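# Put phone on comic book, laptop on stand

## Task

Set the phone down lying flat with all of it resting on the comic book, and place the closed laptop on the laptop stand with its top face upward and one of its long edges butted against the stand's lips; when finished, neither gripper may be in contact with the phone or the laptop.

## Robot and tools

Robot: two arms, left_arm and right_arm, each ending in a two-finger gripper. The fingers point along the gripper's own +z axis and spread apart along its y axis. The reported hand point sits between the finger pads, roughly 1 cm short of the tips.

Frame: all positions, velocities and targets use the scene frame. Its origin is at table-top height, halfway between the two arms' nominal bases; +z points up, +x points out across the table, and left_arm is on the +y side (arm names do not match image left/right). Real bases are offset from nominal; only a BASES line, if present, gives their calibrated spots. Reported hand positions and orientations may be wrong by a few centimetres, worse at long reach.

Row format (used by execute_actions and move): 14 numbers, each in [-1, 1], always for both arms: dx, dy, dz, rx, ry, rz, opening for left_arm, then the same seven for right_arm. dx, dy, dz, rx, ry, rz are offsets, not poses: they are measured from that arm's Hand target as it stood when the action or move began, along scene-frame axes. A value of 1.0 equals 0.6 m of travel or 180 degrees of turn; rx, ry, rz form one rotation vector, turning about the Hand target's position. A translation longer than 1.0 overall may be shortened along its direction. The opening number is absolute: +1 is fully open (0.094 m), -1 is shut. Sending all six pose numbers as 0 re-commands the current Hand target; a 0 in the opening slot is a real command for a half-open grip, so resend the present opening to leave a gripper alone.

execute_actions: argument actions is a list of actions; each action is a table of up to 15 rows, each row run for one control step of 1/30 s. A table with fewer rows repeats its last row until 15 steps are done. Every row in an action is measured from the action's starting Hand target, not from the row before, and each new action starts from wherever the Hand target now is, so the same offset sent twice moves twice. An empty actions list just reports state and images. Optional cameras chooses images: omitted, null or ["all"] gives all; [] gives none; an unknown name voids the call.

move: argument target is one 14-number row, or a list of up to 15 rows; every row in the list is an offset from the same starting Hand targets. Grippers travel in straight lines, rotating the short way, all arriving together; each path takes at least 0.5 s and is cut off after 10 s. speed is top path speed in m/s, 0.002 to 4.3, default 0.25 (turn rate up to twice that in rad/s); one value or one per target. blend, in metres, rounds corners of a list (default 0, a stop at each point). opening_speed (0.2 or more, on the -1..+1 scale per second) ramps the fingers; otherwise they jump. blocking=false returns after about 0.5 s while the move continues. Paths ignore obstacles and the other arm, lag and drift more when fast, and may overshoot speed when an arm is nearly straight. Avoid paths passing near an arm's own base; go around it. The result adds a "move:" line with the ending (done, off_target, moving, held, fault) and any limits (limits=paced means the sent pose was clipped; limits=held means steps were withheld). done means at rest within 10 mm and 2 degrees; neither done nor off_target tells you about contact.

wait: seconds, 0 to 10; the scene runs with each arm holding its last command, and a running move carries on. stop: brakes a running move, needing some distance. zoom_image: camera (cam_head_left or cam_head_right) and region [x0, y0, x1, y1] in pixels, top-left origin, at most 504 by 504, on that camera's latest image (both are 896x504). finished_scene: scene is the current scene's number; it ends the scene irreversibly, so only call it once the goal holds steadily.

Result lines: end_effector_position (m) and end_effector_quat_wxyz per gripper; Hand target is the last commanded pose after clipping, from which the next offsets count; Tool commands lists current commands. grip_measured shows finger opening on the command scale (reads up to about 2.7 mm wide when empty; a hard squeezed part reads a bit narrower). grip_effort_nm is gripper motor effort, negative closing, not pad force. Joint velocities reading "within noise" means the arm is still. Joint torques include arm weight; entries 3 and 4 wrap at ±28 N m.

Behaviour to know: each control step limits commanded orientation to 40 degrees from the measured one. Friction and weight can leave a gripper a centimetre or more short in free air; resend the remaining distance as an offset. An arm blocked by an object keeps pushing until commanded back past its gripper. Faster moves and targets deeper past a contact hit harder. Holding loads, outstretched arms or unreachable targets heat motors; a MOTOR HOT line warns, and at 100 °C that arm drops everything and goes limp for 30 to 60 s or more.

Avoid: dropping items or anything leaving the table, releasing moving parts, slamming or pressing hard, any arm stop, and arm-to-arm contact (including closing one gripper on the other's fingers), which can fail the task. The clearance check does not guard gripper-to-gripper contact. Loose objects may occasionally be nudged by outside pushes, so check final placement in the images.

Each tool is called after "Emit:" as a command line: name --argument value for each argument, lists and objects as JSON in quotes; but a table of rows of numbers goes row by row, as --pt "numbers of a row", without its own name.

## Session

Emit:
execute_actions --actions '[]'

Scene clock: 0.00 s.
left_arm: end_effector_position=(+0.4917, +0.7724, +0.2723) grip_measured=+1.000 grip_effort_nm=n/a end_effector_quat_wxyz=(+0.538, +0.343, +0.763, +0.102) | right_arm: end_effector_position=(+0.0817, -0.5453, +0.1551) grip_measured=+1.000 grip_effort_nm=n/a end_effector_quat_wxyz=(-0.018, +0.931, +0.365, +0.017)
Joint positions: left_arm=[1.045 1.959 1.826 -0.901 1.086 1.589 0.094] | right_arm=[-1.159 1.068 0.818 -1.355 -0.035 1.239 0.094]
Joint velocities: within noise
Joint torques (N m): no reading
Motor temperatures (°C): left_arm=[23 25 27 24 28 25 28] | right_arm=[27 30 27 25 24 24 25]
Heat: left arm: hottest wrist yaw 28 °C; right arm: hottest shoulder 30 °C.
Hand target: left_arm +0.4939, +0.7763, +0.2941; +0.539, +0.352, +0.755, +0.121 | right_arm +0.0850, -0.5527, +0.1634; -0.006, +0.931, +0.366, +0.017
Tool commands: left_gripper/opening=+1.0 right_gripper/opening=+1.0

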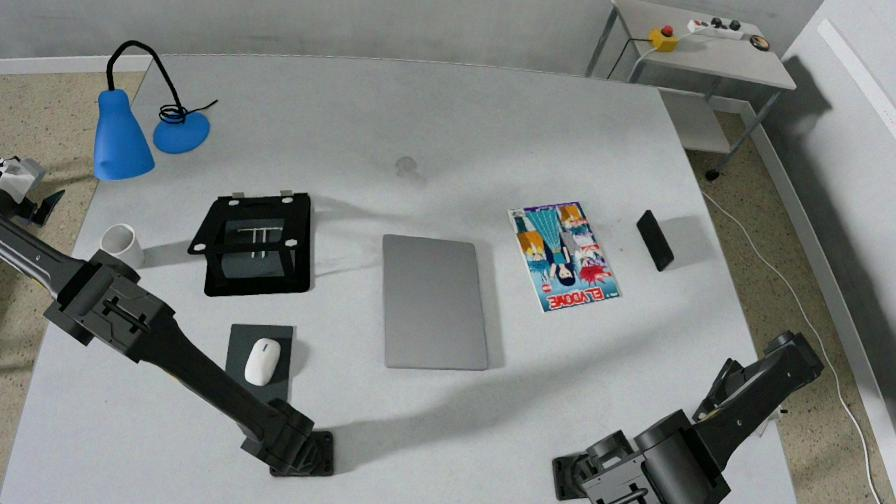

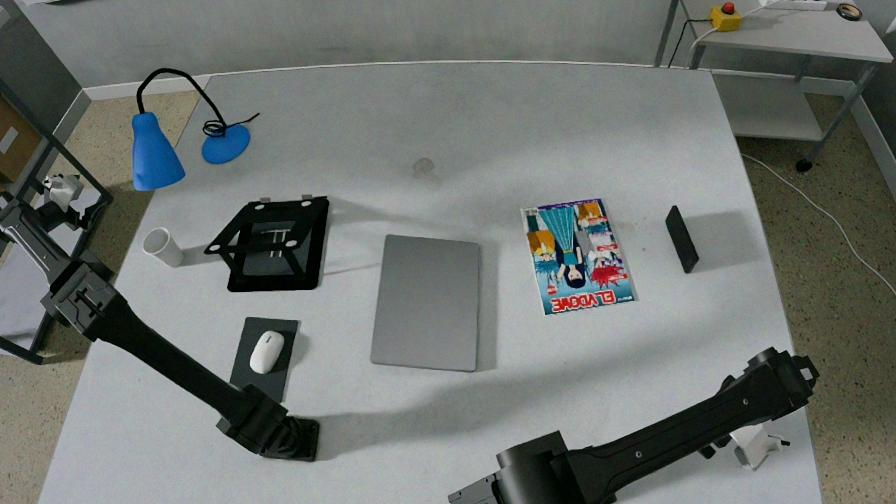

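Emit:
zoom_image --camera "cam_head_left" --region '[180, 170, 340, 310]'

Emit:
zoom_image --camera "cam_head_right" --region '[180, 170, 340, 310]'

Emit:
zoom_image --camera "cam_head_left" --region '[500, 180, 720, 320]'

Emit:
zoom_image --camera "cam_head_left" --region '[360, 220, 520, 390]'

Emit:
zoom_image --camera "cam_head_right" --region '[640, 180, 740, 290]'

Emit:
zoom_image --camera "cam_head_right" --region '[360, 220, 520, 390]'

Scaled by 3.150.

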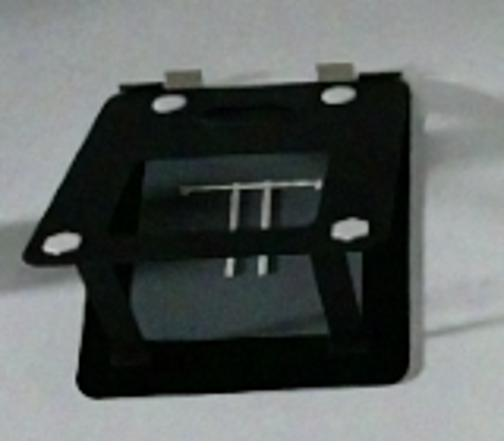

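Scaled by 3.150.

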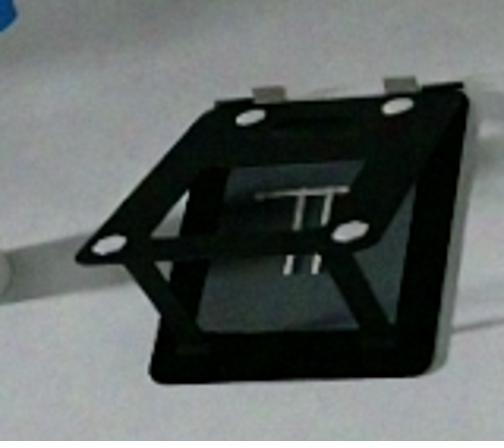

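Scaled by 2.291.

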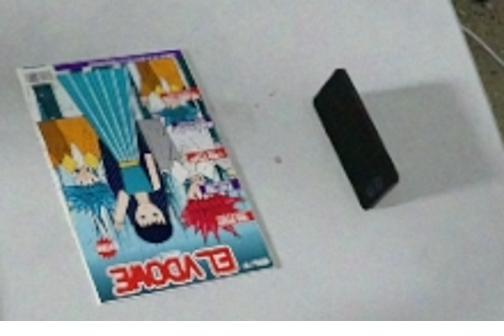

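Scaled by 2.965.

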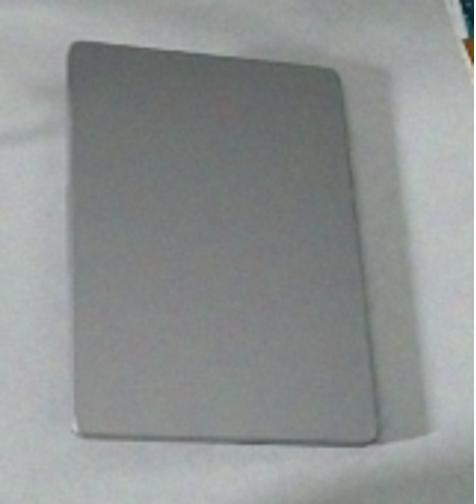

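Scaled by 4.582.

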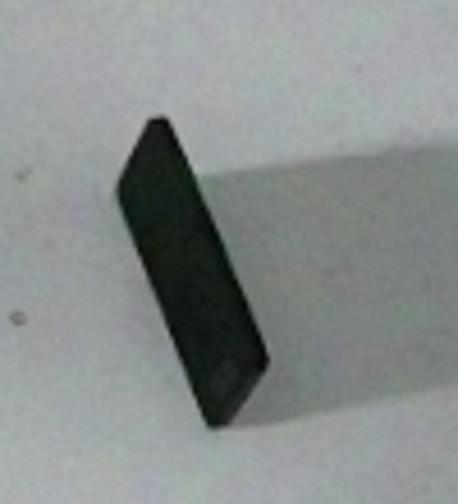

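Scaled by 2.965.

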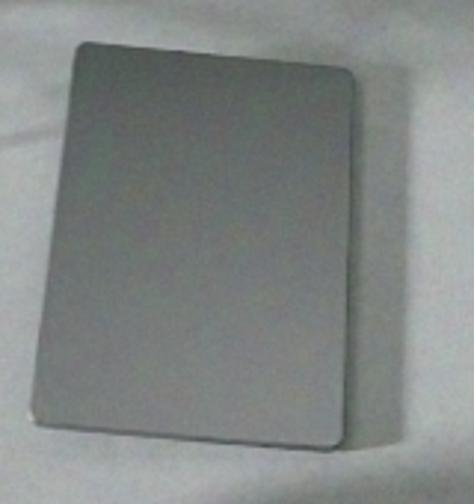

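Emit:
move --target '[-0.323,-0.877,0,0.08,0.364,0,-1, 0.442,0.171,0.061,0,0,0,1]' --speed 0.4

Scene clock: 75.20 s.
left_arm: end_effector_position=(+0.3031, +0.2538, +0.2964) grip_measured=-0.981 grip_effort_nm=-0.994 end_effector_quat_wxyz=(+0.017, +0.421, +0.907, +0.007) | right_arm: end_effector_position=(+0.3307, -0.4461, +0.1851) grip_measured=+1.000 grip_effort_nm=-0.002 end_effector_quat_wxyz=(-0.017, +0.931, +0.364, +0.007)
Joint positions: left_arm=[0.015 1.03 1.166 -1.67 0.002 0.912 0.001] | right_arm=[-0.383 1.376 1.153 -1.361 -0.035 2.018 0.094]
Joint velocities: within noise
Joint torques (N m): left_arm=[-2.73 -6.18 9.88 -0.08 -0.04 -0.07] | right_arm=[1.14 -10.75 12.45 -0.27 0.13 0.23]
Motor temperatures (°C): left_arm=[23 29 33 24 28 24 27] | right_arm=[27 31 37 25 24 23 25]
Heat: left arm: hottest elbow 33 °C; right arm: hottest elbow 37 °C.
Hand target: left_arm +0.3001, +0.2500, +0.2941; +0.000, +0.423, +0.906, +0.000 | right_arm +0.3501, -0.4501, +0.2000; -0.006, +0.931, +0.366, +0.017
Off the commanded pose: left_arm 0.005 m, 2 deg | right_arm 0.025 m, 2 deg.
joint sent to its limit (left arm) — joint 4 (wrist pitch), lower limit. The joint targets still meet the commanded pose.
move: off_target (right_arm)

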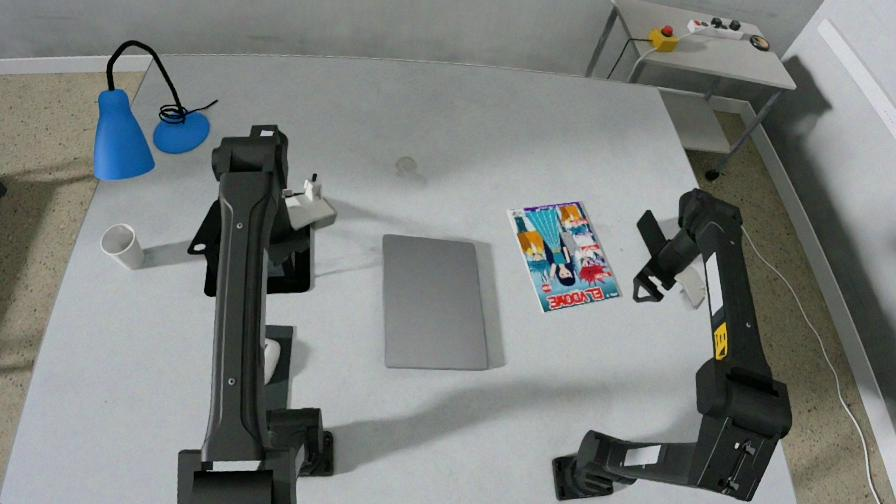

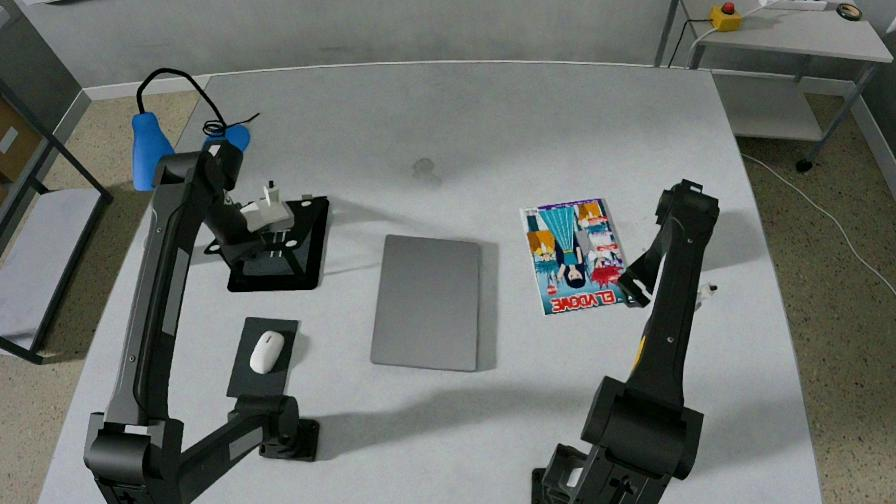

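Emit:
move --target '[0,-0.417,-0.38,0,0,0,-1, -0.083,0,-0.233,0,0,0,1]' --speed 0.4

Emit:
zoom_image --camera "cam_head_left" --region '[370, 180, 720, 380]'

Emit:
zoom_image --camera "cam_head_right" --region '[360, 180, 720, 380]'

Scene clock: 83.60 s.
left_arm: end_effector_position=(+0.2924, +0.0110, +0.0606) grip_measured=-0.981 grip_effort_nm=-0.994 end_effector_quat_wxyz=(-0.015, +0.423, +0.906, +0.003) | right_arm: end_effector_position=(+0.3048, -0.4466, +0.0698) grip_measured=+1.000 grip_effort_nm=-0.007 end_effector_quat_wxyz=(-0.001, +0.929, +0.368, +0.024)
Joint positions: left_arm=[-0.751 1.433 0.855 -1.023 0.003 0.151 0.001] | right_arm=[-0.411 1.407 0.857 -0.988 -0.035 1.982 0.094]
Joint velocities: within noise
Joint torques (N m): left_arm=[-2.02 -11.28 10.67 0.79 -0.11 -0.07] | right_arm=[-0.44 -10.17 6.32 0.51 0.11 0.07]
Motor temperatures (°C): left_arm=[23 29 33 24 28 24 28] | right_arm=[27 31 38 25 24 23 25]
Heat: left arm: hottest elbow 33 °C; right arm: hottest elbow 38 °C.
Hand target: left_arm +0.3002, -0.0003, +0.0662; +0.000, +0.423, +0.906, +0.000 | right_arm +0.3004, -0.4501, +0.0603; -0.006, +0.931, +0.366, +0.017
Off the commanded pose: left_arm 0.015 m, 2 deg | right_arm 0.011 m, 1 deg.
move: off_target (left_arm, right_arm)

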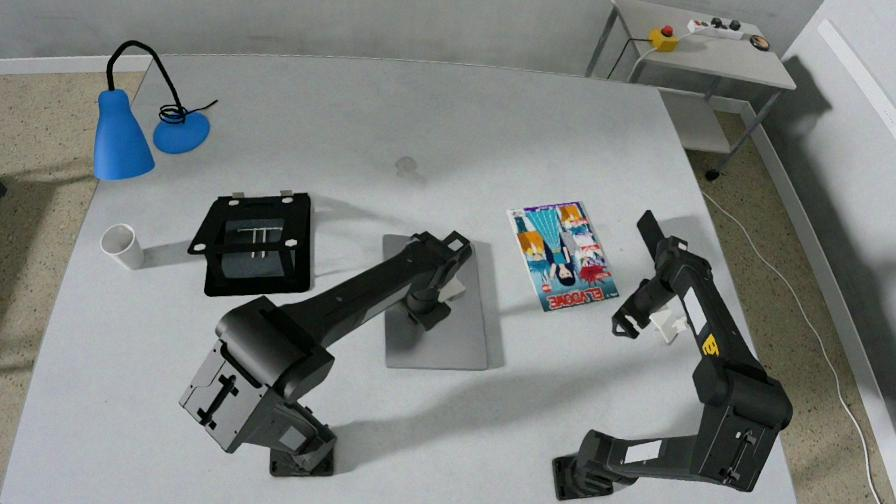

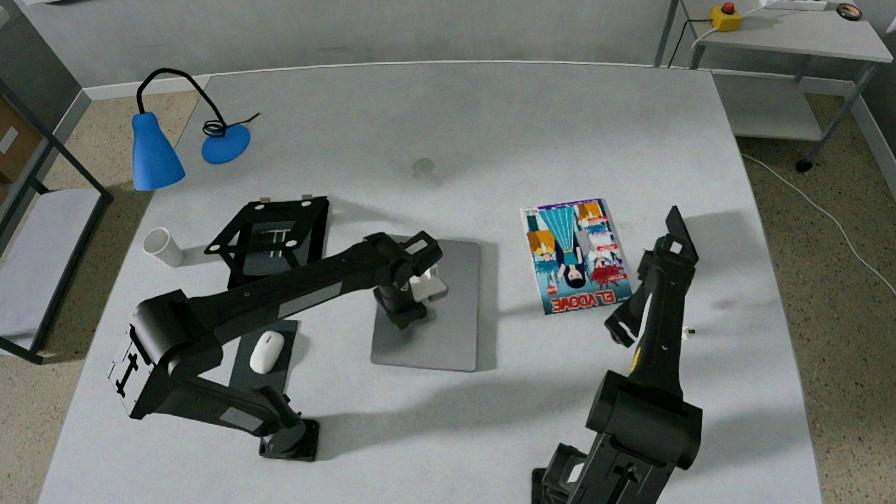

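Scaled by 1.440.

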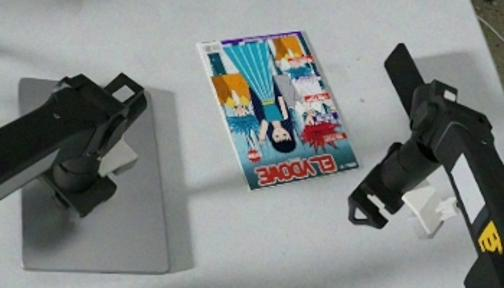

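Scaled by 1.400.

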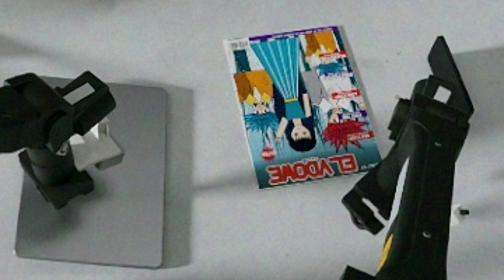

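Emit:
move --pt "0 0 0.1 0 0 0 -1 0.05 0 0.25 0 0 0.828 0.3" --pt "0 0 0.1 0 0 0 -1 0.333 -0.15 0.233 0 0 0.828 0.3" --speed '[0.6,0.5]' --blend '[0.05,0]'

Emit:
zoom_image --camera "cam_head_left" --region '[580, 160, 760, 300]'

Emit:
zoom_image --camera "cam_head_right" --region '[600, 160, 780, 300]'

Scene clock: 111.10 s.
left_arm: end_effector_position=(+0.2835, +0.0188, +0.0984) grip_measured=-0.981 grip_effort_nm=-0.994 end_effector_quat_wxyz=(-0.035, +0.422, +0.906, +0.009) | right_arm: end_effector_position=(+0.4871, -0.5297, +0.1890) grip_measured=+0.301 grip_effort_nm=-0.081 end_effector_quat_wxyz=(-0.031, -0.105, +0.994, +0.004)
Joint positions: left_arm=[-0.751 1.373 0.907 -1.177 0.003 0.15 0.001] | right_arm=[-0.401 1.861 1.758 -1.525 0.023 -0.605 0.061]
Joint velocities: within noise
Joint torques (N m): left_arm=[-2.67 -12.86 15.27 -0.23 -0.07 -0.14] | right_arm=[-0.26 -20.54 12.45 -0.29 -0.07 0.05]
Motor temperatures (°C): left_arm=[23 28 33 24 27 24 28] | right_arm=[27 31 36 25 24 23 25]
Heat: left arm: hottest elbow 33 °C; right arm: hottest elbow 36 °C.
Hand target: left_arm +0.3001, -0.0002, +0.1262; +0.000, +0.423, +0.906, +0.000 | right_arm +0.5002, -0.5401, +0.2002; -0.018, -0.104, +0.994, -0.002
Off the commanded pose: left_arm 0.038 m, 4 deg | right_arm 0.020 m, 2 deg.
move: off_target (left_arm, right_arm)

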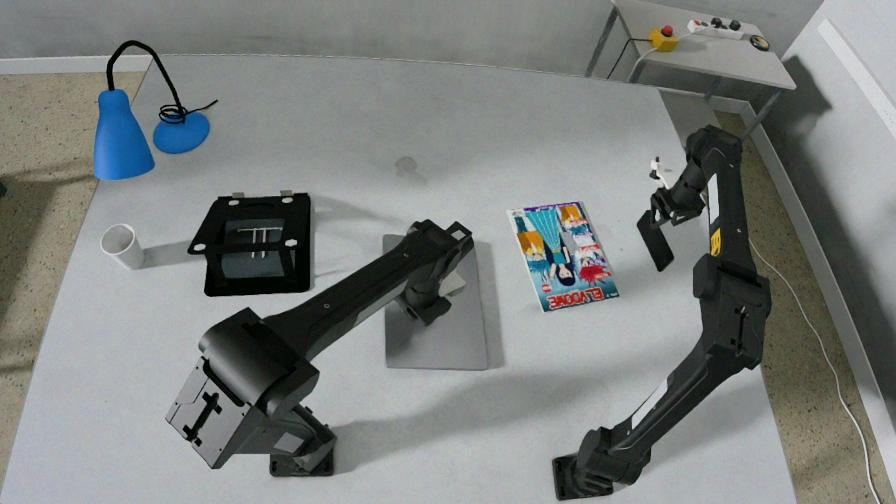

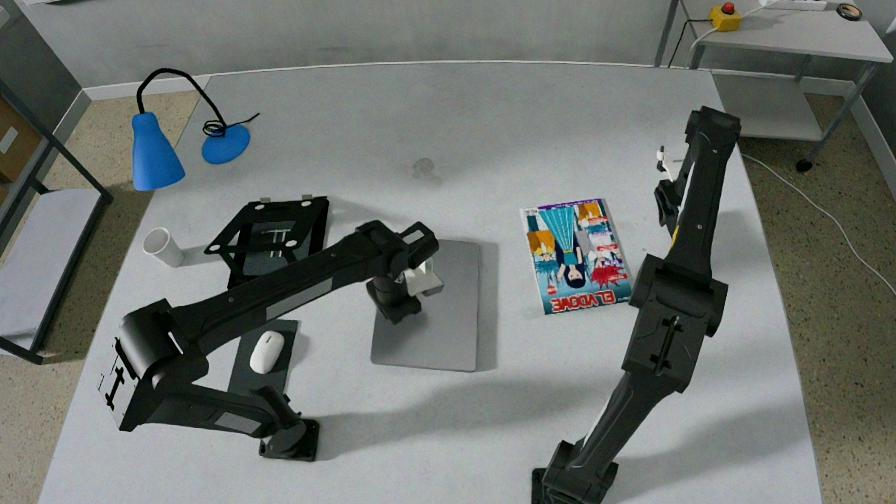

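Scaled by 2.800.

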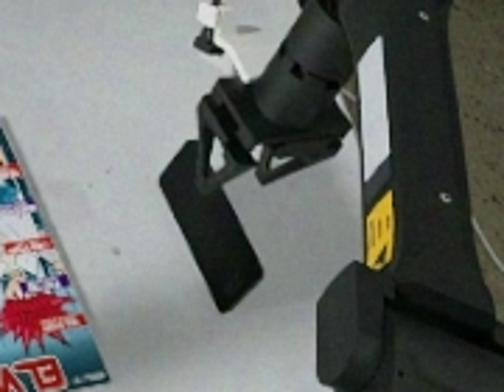

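Scaled by 2.800.

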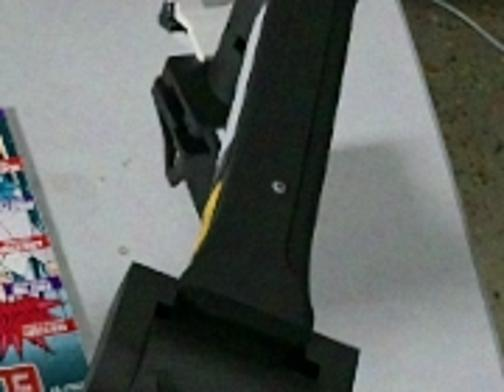

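Emit:
move --target '[0,0,0,0,0,0,-1, 0.061,-0.057,-0.09,0,0,0,0]' --speed 0.25

Emit:
zoom_image --camera "cam_head_left" --region '[610, 180, 720, 290]'

Emit:
zoom_image --camera "cam_head_right" --region '[630, 180, 740, 290]'

Scene clock: 123.07 s.
left_arm: end_effector_position=(+0.2835, +0.0188, +0.0990) grip_measured=-0.981 grip_effort_nm=-0.989 end_effector_quat_wxyz=(-0.034, +0.422, +0.906, +0.009) | right_arm: end_effector_position=(+0.5209, -0.5618, +0.1342) grip_measured=+0.001 grip_effort_nm=-0.081 end_effector_quat_wxyz=(-0.038, -0.104, +0.994, +0.009)
Joint positions: left_arm=[-0.751 1.371 0.907 -1.177 0.003 0.15 0.001] | right_arm=[-0.429 2.017 1.85 -1.478 0.022 -0.632 0.047]
Joint velocities: within noise
Joint torques (N m): left_arm=[-2.14 -12.22 15.24 -0.31 -0.11 -0.11] | right_arm=[-0.26 -22.24 12.23 0.09 -0.03 0.08]
Motor temperatures (°C): left_arm=[23 28 34 24 27 24 29] | right_arm=[27 33 37 25 24 23 25]
Heat: left arm: hottest elbow 34 °C; right arm: hottest elbow 37 °C.
Hand target: left_arm +0.3002, -0.0002, +0.1262; +0.000, +0.423, +0.906, +0.000 | right_arm +0.5368, -0.5743, +0.1461; -0.018, -0.104, +0.994, -0.001
Off the commanded pose: left_arm 0.037 m, 4 deg | right_arm 0.024 m, 3 deg.
move: off_target (left_arm, right_arm)

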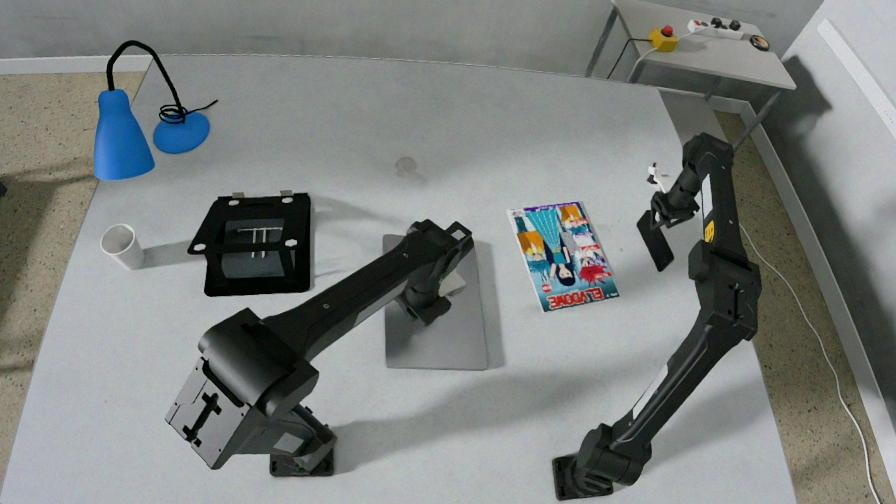

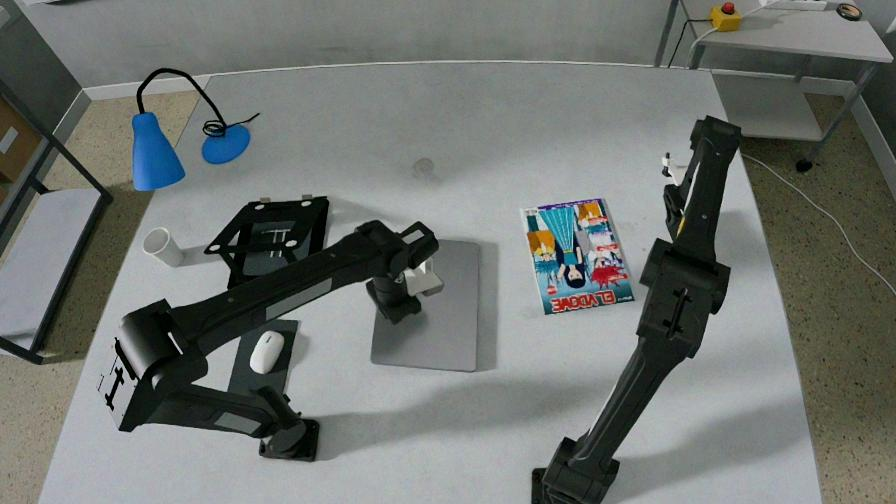

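Scaled by 4.582.

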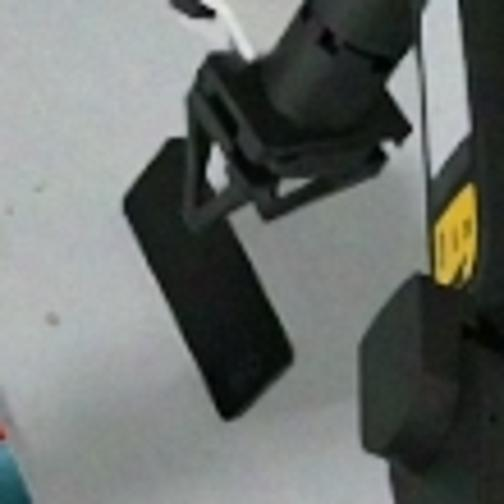

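Scaled by 4.582.

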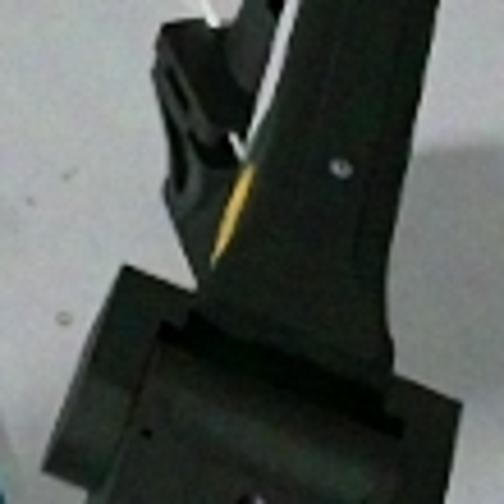

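Emit:
move --target '[0,0,0,0,0,0,-1, 0.033,-0.055,-0.05,0,0,0,0.5]' --speed 0.25

Emit:
zoom_image --camera "cam_head_left" --region '[610, 180, 720, 290]'

Emit:
zoom_image --camera "cam_head_right" --region '[630, 180, 740, 290]'

Scene clock: 136.57 s.
left_arm: end_effector_position=(+0.2835, +0.0188, +0.0990) grip_measured=-0.981 grip_effort_nm=-0.994 end_effector_quat_wxyz=(-0.034, +0.422, +0.906, +0.009) | right_arm: end_effector_position=(+0.5419, -0.5953, +0.1097) grip_measured=+0.499 grip_effort_nm=0.066 end_effector_quat_wxyz=(-0.032, -0.104, +0.994, +0.007)
Joint positions: left_arm=[-0.751 1.371 0.907 -1.177 0.003 0.15 0.001] | right_arm=[-0.463 2.118 1.951 -1.466 0.023 -0.665 0.07]
Joint velocities: within noise
Joint torques (N m): left_arm=[-2.32 -12.28 15.2 -0.27 -0.16 -0.05] | right_arm=[-0.03 -23.06 12.56 -0.01 0 0.08]
Motor temperatures (°C): left_arm=[23 27 35 24 27 24 29] | right_arm=[27 35 40 25 24 23 25]
Heat: left arm: hottest elbow 35 °C; right arm: hottest elbow 40 °C.
Hand target: left_arm +0.3002, -0.0002, +0.1262; +0.000, +0.423, +0.906, +0.000 | right_arm +0.5566, -0.6073, +0.1160; -0.018, -0.104, +0.994, -0.002
Off the commanded pose: left_arm 0.037 m, 4 deg | right_arm 0.020 m, 2 deg.
move: off_target (left_arm, right_arm)

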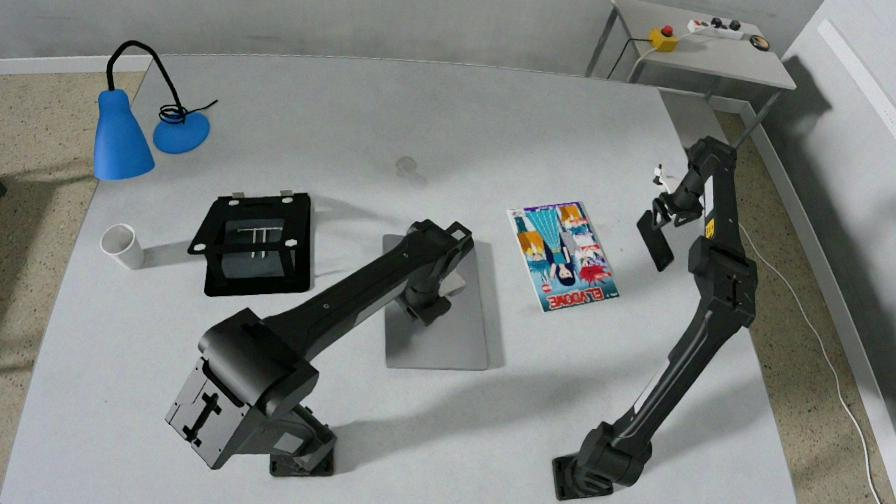

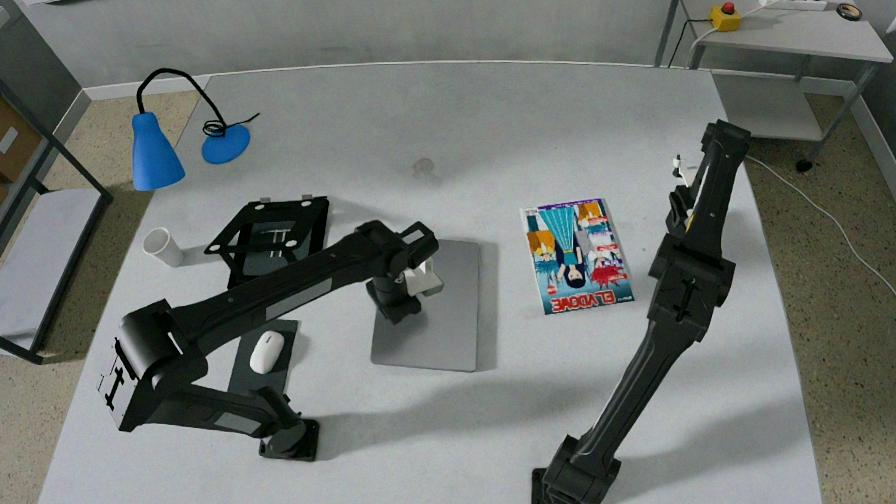

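Scaled by 4.582.

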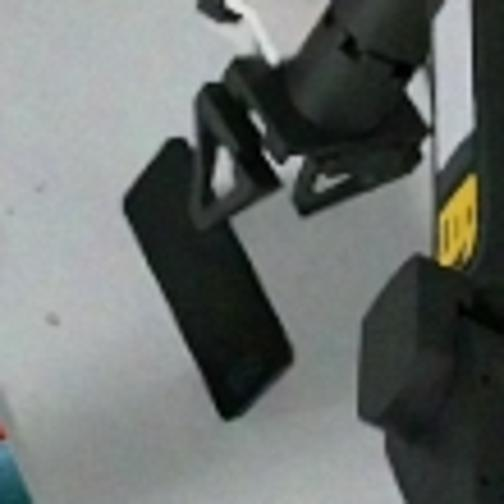

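Scaled by 4.582.

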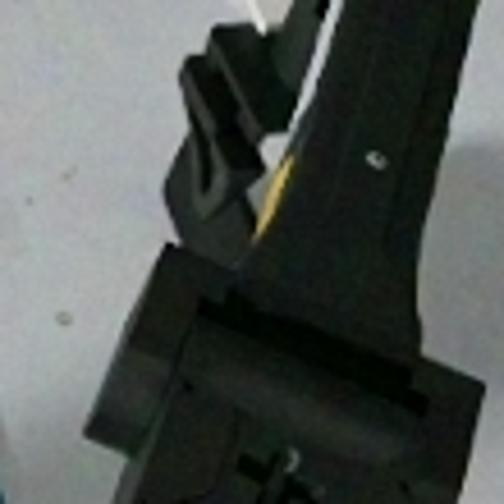

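Emit:
move --pt "0 0 0 0 0 0 -1 0.017 -0.037 0 0 0 0 0.8" --pt "0 0 0 0 0 0 -1 0.017 -0.037 -0.042 0 0 0 0.8" --speed 0.2

Emit:
zoom_image --camera "cam_head_left" --region '[610, 180, 720, 290]'

Emit:
zoom_image --camera "cam_head_right" --region '[630, 180, 740, 290]'

Scene clock: 146.07 s.
left_arm: end_effector_position=(+0.2835, +0.0188, +0.0990) grip_measured=-0.981 grip_effort_nm=-0.994 end_effector_quat_wxyz=(-0.034, +0.422, +0.906, +0.009) | right_arm: end_effector_position=(+0.5563, -0.6176, +0.0937) grip_measured=+0.799 grip_effort_nm=0.066 end_effector_quat_wxyz=(-0.028, -0.104, +0.994, +0.005)
Joint positions: left_arm=[-0.751 1.371 0.907 -1.177 0.003 0.15 0.001] | right_arm=[-0.484 2.19 2.031 -1.464 0.023 -0.687 0.085]
Joint velocities: within noise
Joint torques (N m): left_arm=[-1.61 -12.45 14.98 -0.28 -0.11 -0.08] | right_arm=[-0.21 -23.71 11.17 0.39 0.01 0.09]
Motor temperatures (°C): left_arm=[23 27 36 24 27 24 29] | right_arm=[27 35 41 25 24 23 25]
Heat: left arm: hottest elbow 36 °C; right arm: hottest elbow 41 °C.
Hand target: left_arm +0.3002, -0.0002, +0.1262; +0.000, +0.423, +0.906, +0.000 | right_arm +0.5668, -0.6296, +0.0910; -0.018, -0.104, +0.994, -0.002
Off the commanded pose: left_arm 0.037 m, 4 deg | right_arm 0.016 m, 1 deg.
move: off_target (left_arm, right_arm)

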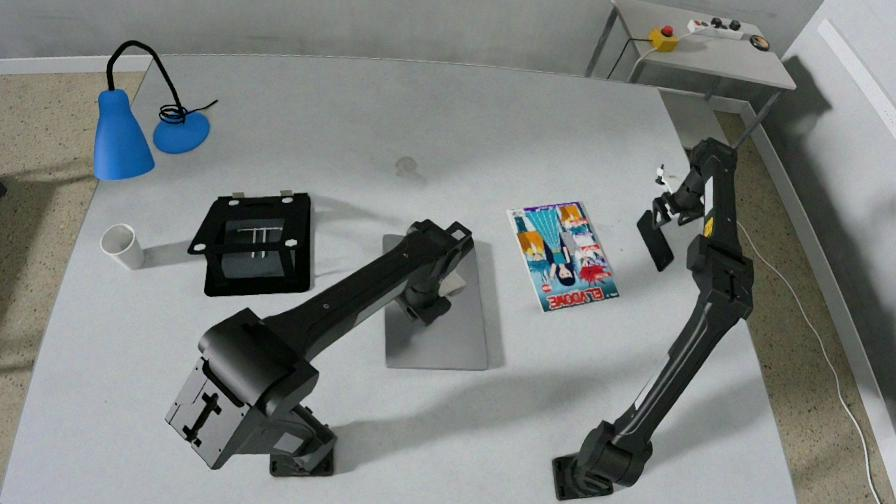

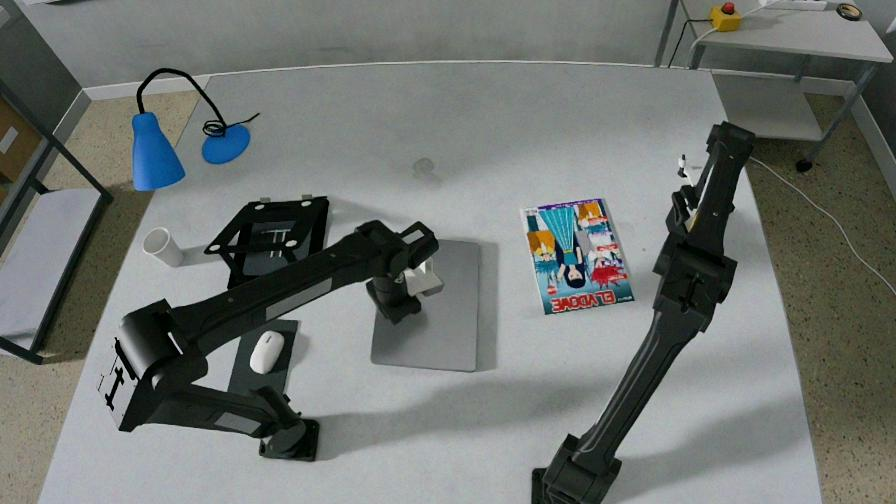

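Scaled by 4.582.

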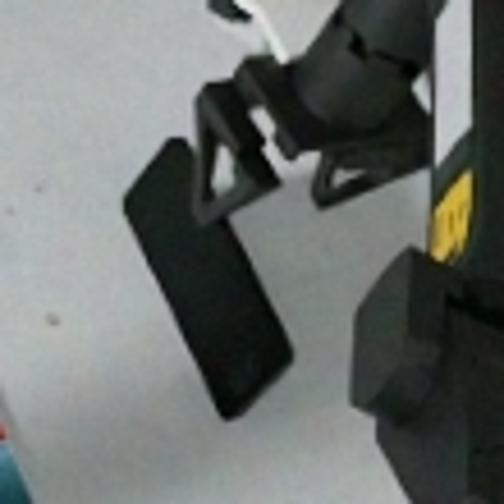

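Scaled by 4.582.

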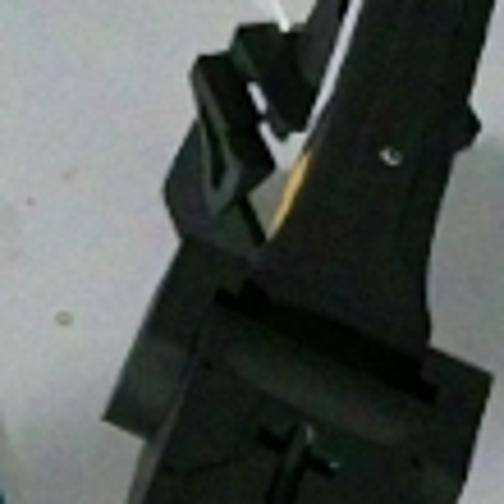

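Emit:
move --target '[0,0,0,0,0,0,-1, 0.0,0.013,-0.05,0,0,0,0.8]' --speed 0.15

Emit:
zoom_image --camera "cam_head_left" --region '[610, 180, 720, 290]'

Emit:
zoom_image --camera "cam_head_right" --region '[630, 180, 740, 290]'

Scene clock: 151.43 s.
left_arm: end_effector_position=(+0.2835, +0.0188, +0.0990) grip_measured=-0.981 grip_effort_nm=-0.989 end_effector_quat_wxyz=(-0.034, +0.422, +0.906, +0.009) | right_arm: end_effector_position=(+0.5682, -0.6238, +0.0873) grip_measured=+0.799 grip_effort_nm=0.066 end_effector_quat_wxyz=(-0.004, -0.104, +0.994, -0.011)
Joint positions: left_arm=[-0.751 1.371 0.907 -1.177 0.003 0.15 0.001] | right_arm=[-0.484 2.191 2.017 -1.391 0.023 -0.688 0.085]
Joint velocities: within noise
Joint torques (N m): left_arm=[-2.2 -12.57 15.15 -0.09 -0.11 -0.02] | right_arm=[0.5 -23.06 7.25 0.42 0 0.18]
Motor temperatures (°C): left_arm=[23 27 36 24 27 24 29] | right_arm=[27 36 40 25 24 23 25]
Heat: left arm: hottest elbow 36 °C; right arm: hottest elbow 40 °C.
Hand target: left_arm +0.3002, -0.0002, +0.1262; +0.000, +0.423, +0.906, +0.000 | right_arm +0.5667, -0.6217, +0.0608; -0.018, -0.104, +0.994, -0.002
Off the commanded pose: left_arm 0.037 m, 4 deg | right_arm 0.026 m, 2 deg.
move: off_target (left_arm, right_arm)

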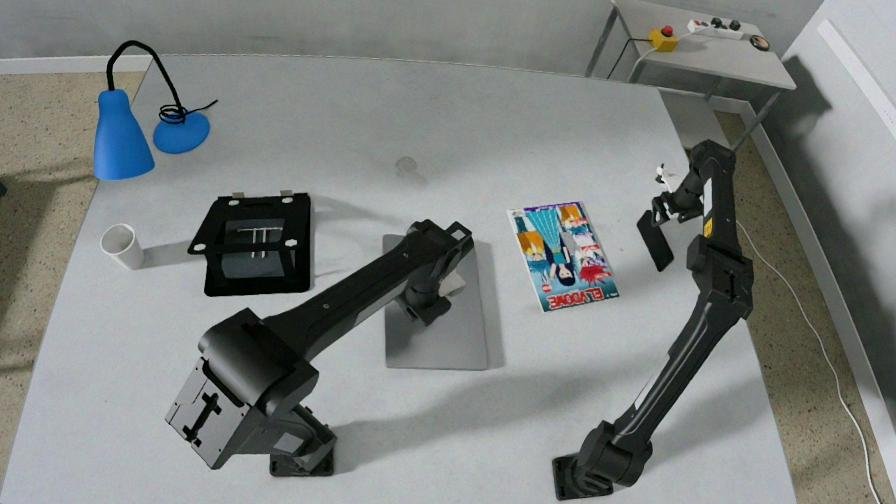

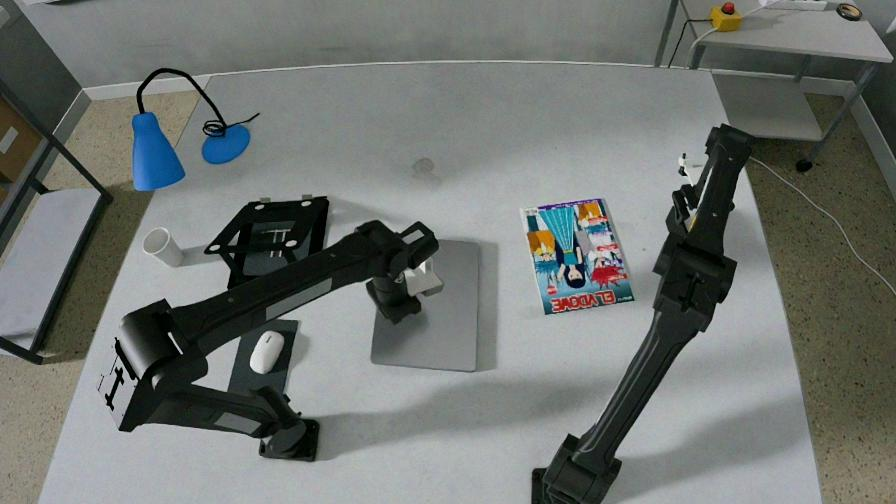

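Scaled by 4.582.

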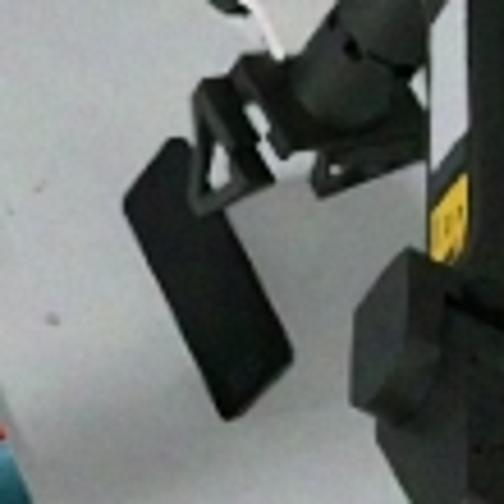

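Scaled by 4.582.

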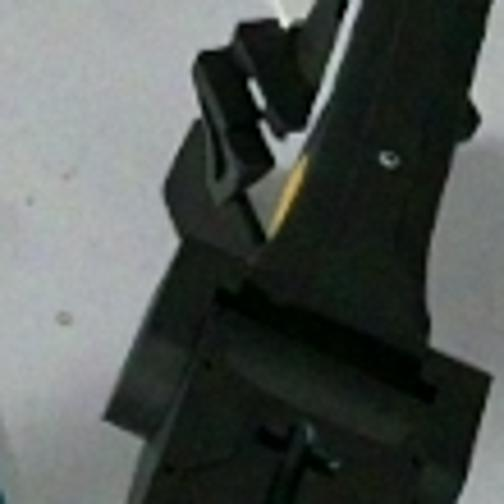

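Emit:
move --pt "0 0 0 0 0 0 -1 0.0 0 0.08 0 0 0 0.9" --pt "0 0 0 0 0 0 -1 -0.025 0.043 0.08 0 0 0 0.9" --pt "0 0 0 0 0 0 -1 -0.025 0.043 0.03 0 0 0 0.9" --speed 0.15

Emit:
zoom_image --camera "cam_head_left" --region '[610, 180, 720, 290]'

Emit:
zoom_image --camera "cam_head_right" --region '[630, 180, 740, 290]'

Scene clock: 157.37 s.
left_arm: end_effector_position=(+0.2835, +0.0188, +0.0990) grip_measured=-0.981 grip_effort_nm=-0.989 end_effector_quat_wxyz=(-0.034, +0.422, +0.906, +0.009) | right_arm: end_effector_position=(+0.5494, -0.6026, +0.0799) grip_measured=+0.899 grip_effort_nm=0.071 end_effector_quat_wxyz=(-0.020, -0.102, +0.995, -0.001)
Joint positions: left_arm=[-0.751 1.371 0.907 -1.177 0.003 0.15 0.001] | right_arm=[-0.468 2.145 1.918 -1.377 0.023 -0.667 0.089]
Joint velocities: within noise
Joint torques (N m): left_arm=[-2.37 -12.4 15.2 -0.14 -0.11 -0.09] | right_arm=[1.14 -25.52 7.08 0.4 -0.03 0.24]
Motor temperatures (°C): left_arm=[23 27 37 24 27 24 29] | right_arm=[27 36 40 25 24 23 25]
Heat: left arm: hottest elbow 37 °C; right arm: hottest elbow 40 °C.
Hand target: left_arm +0.3002, -0.0002, +0.1262; +0.000, +0.423, +0.906, +0.000 | right_arm +0.5517, -0.5961, +0.0790; -0.018, -0.104, +0.994, -0.002
Off the commanded pose: left_arm 0.037 m, 4 deg | right_arm 0.007 m, 0 deg.
move: off_target (left_arm)

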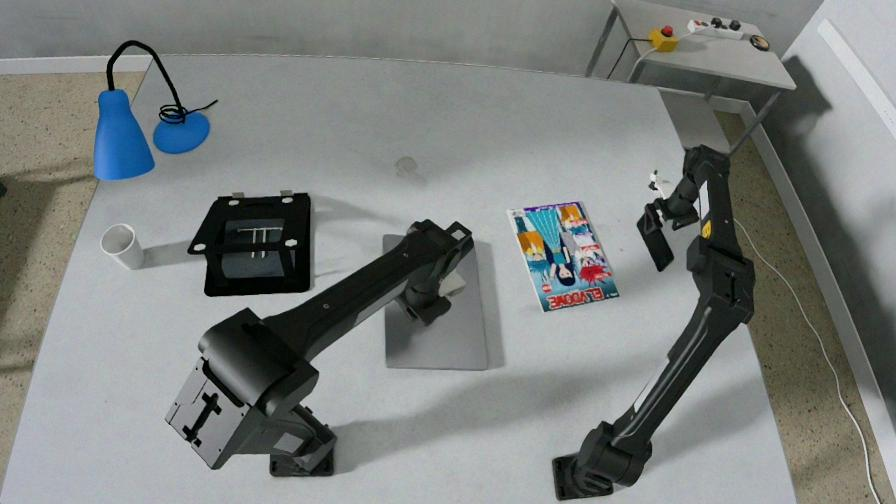

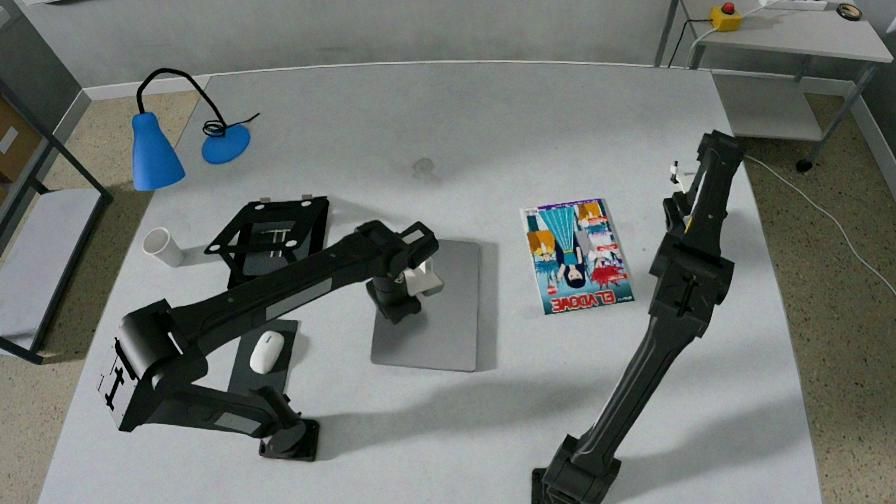

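Scaled by 4.582.

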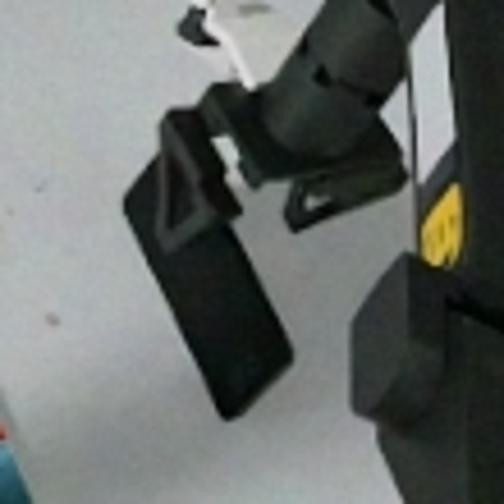

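Scaled by 4.582.

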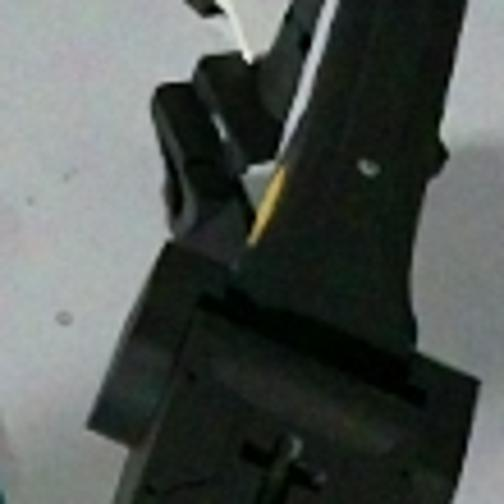

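Emit:
move --pt "0 0 0 0 0 0 -1 0 0 -0.058 0 0 0 0.9" --pt "0 0 0 0 0 0 -1 0 0 -0.058 0 0 0 -0.2" --speed 0.12

Emit:
zoom_image --camera "cam_head_left" --region '[610, 180, 720, 290]'

Scene clock: 161.37 s.
left_arm: end_effector_position=(+0.2835, +0.0188, +0.0990) grip_measured=-0.981 grip_effort_nm=-0.989 end_effector_quat_wxyz=(-0.034, +0.422, +0.906, +0.009) | right_arm: end_effector_position=(+0.5514, -0.6036, +0.0621) grip_measured=-0.198 grip_effort_nm=-0.076 end_effector_quat_wxyz=(-0.009, -0.102, +0.995, -0.008)
Joint positions: left_arm=[-0.751 1.371 0.907 -1.177 0.003 0.15 0.001] | right_arm=[-0.468 2.145 1.87 -1.302 0.023 -0.667 0.038]
Joint velocities: within noise
Joint torques (N m): left_arm=[-1.85 -12.4 15.04 -0.14 -0.12 -0.07] | right_arm=[1.14 -23.71 7.05 0.49 -0.02 0.22]
Motor temperatures (°C): left_arm=[23 27 37 24 27 24 29] | right_arm=[27 35 39 25 24 23 25]
Heat: left arm: hottest elbow 37 °C; right arm: hottest elbow 39 °C.
Hand target: left_arm +0.3002, -0.0002, +0.1262; +0.000, +0.423, +0.906, +0.000 | right_arm +0.5517, -0.5960, +0.0442; -0.018, -0.104, +0.994, -0.002
Off the commanded pose: left_arm 0.037 m, 4 deg | right_arm 0.019 m, 1 deg.
move: off_target (left_arm, right_arm); target 2's new opening was sent with right_arm's hand 0.019 m and 1 deg from that target

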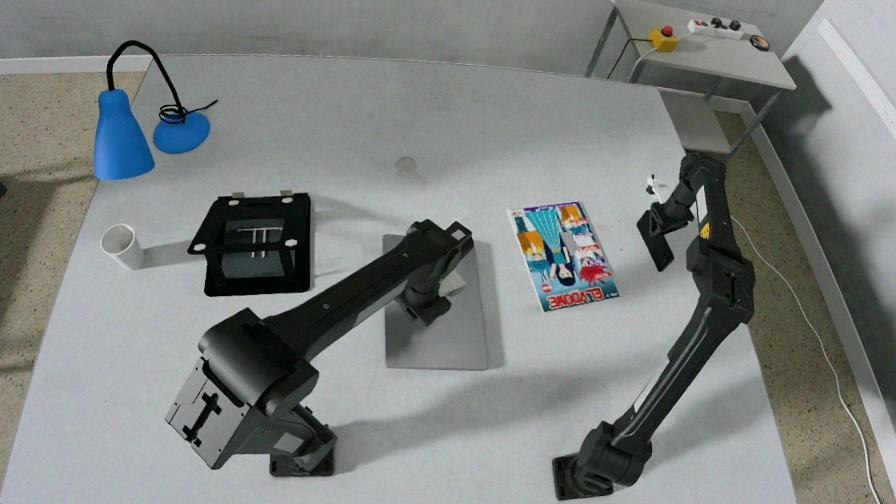

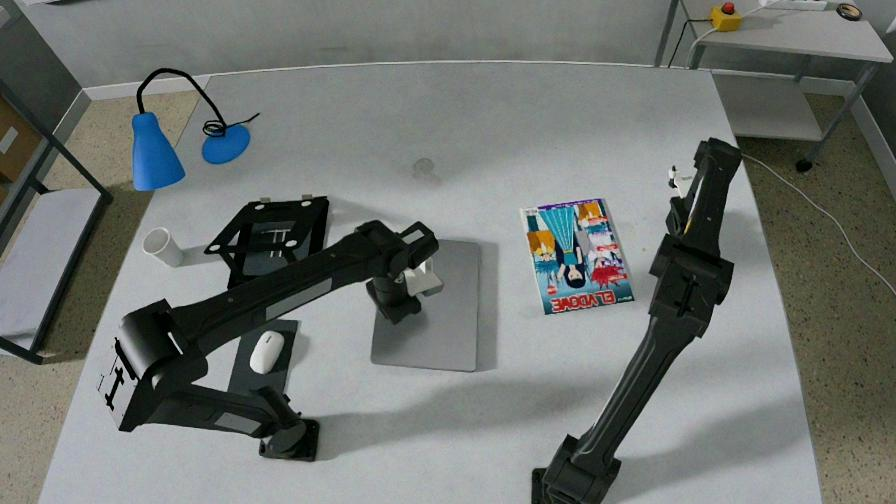

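Scaled by 4.582.

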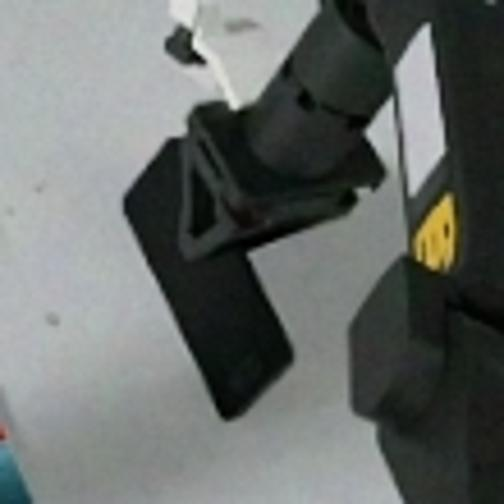

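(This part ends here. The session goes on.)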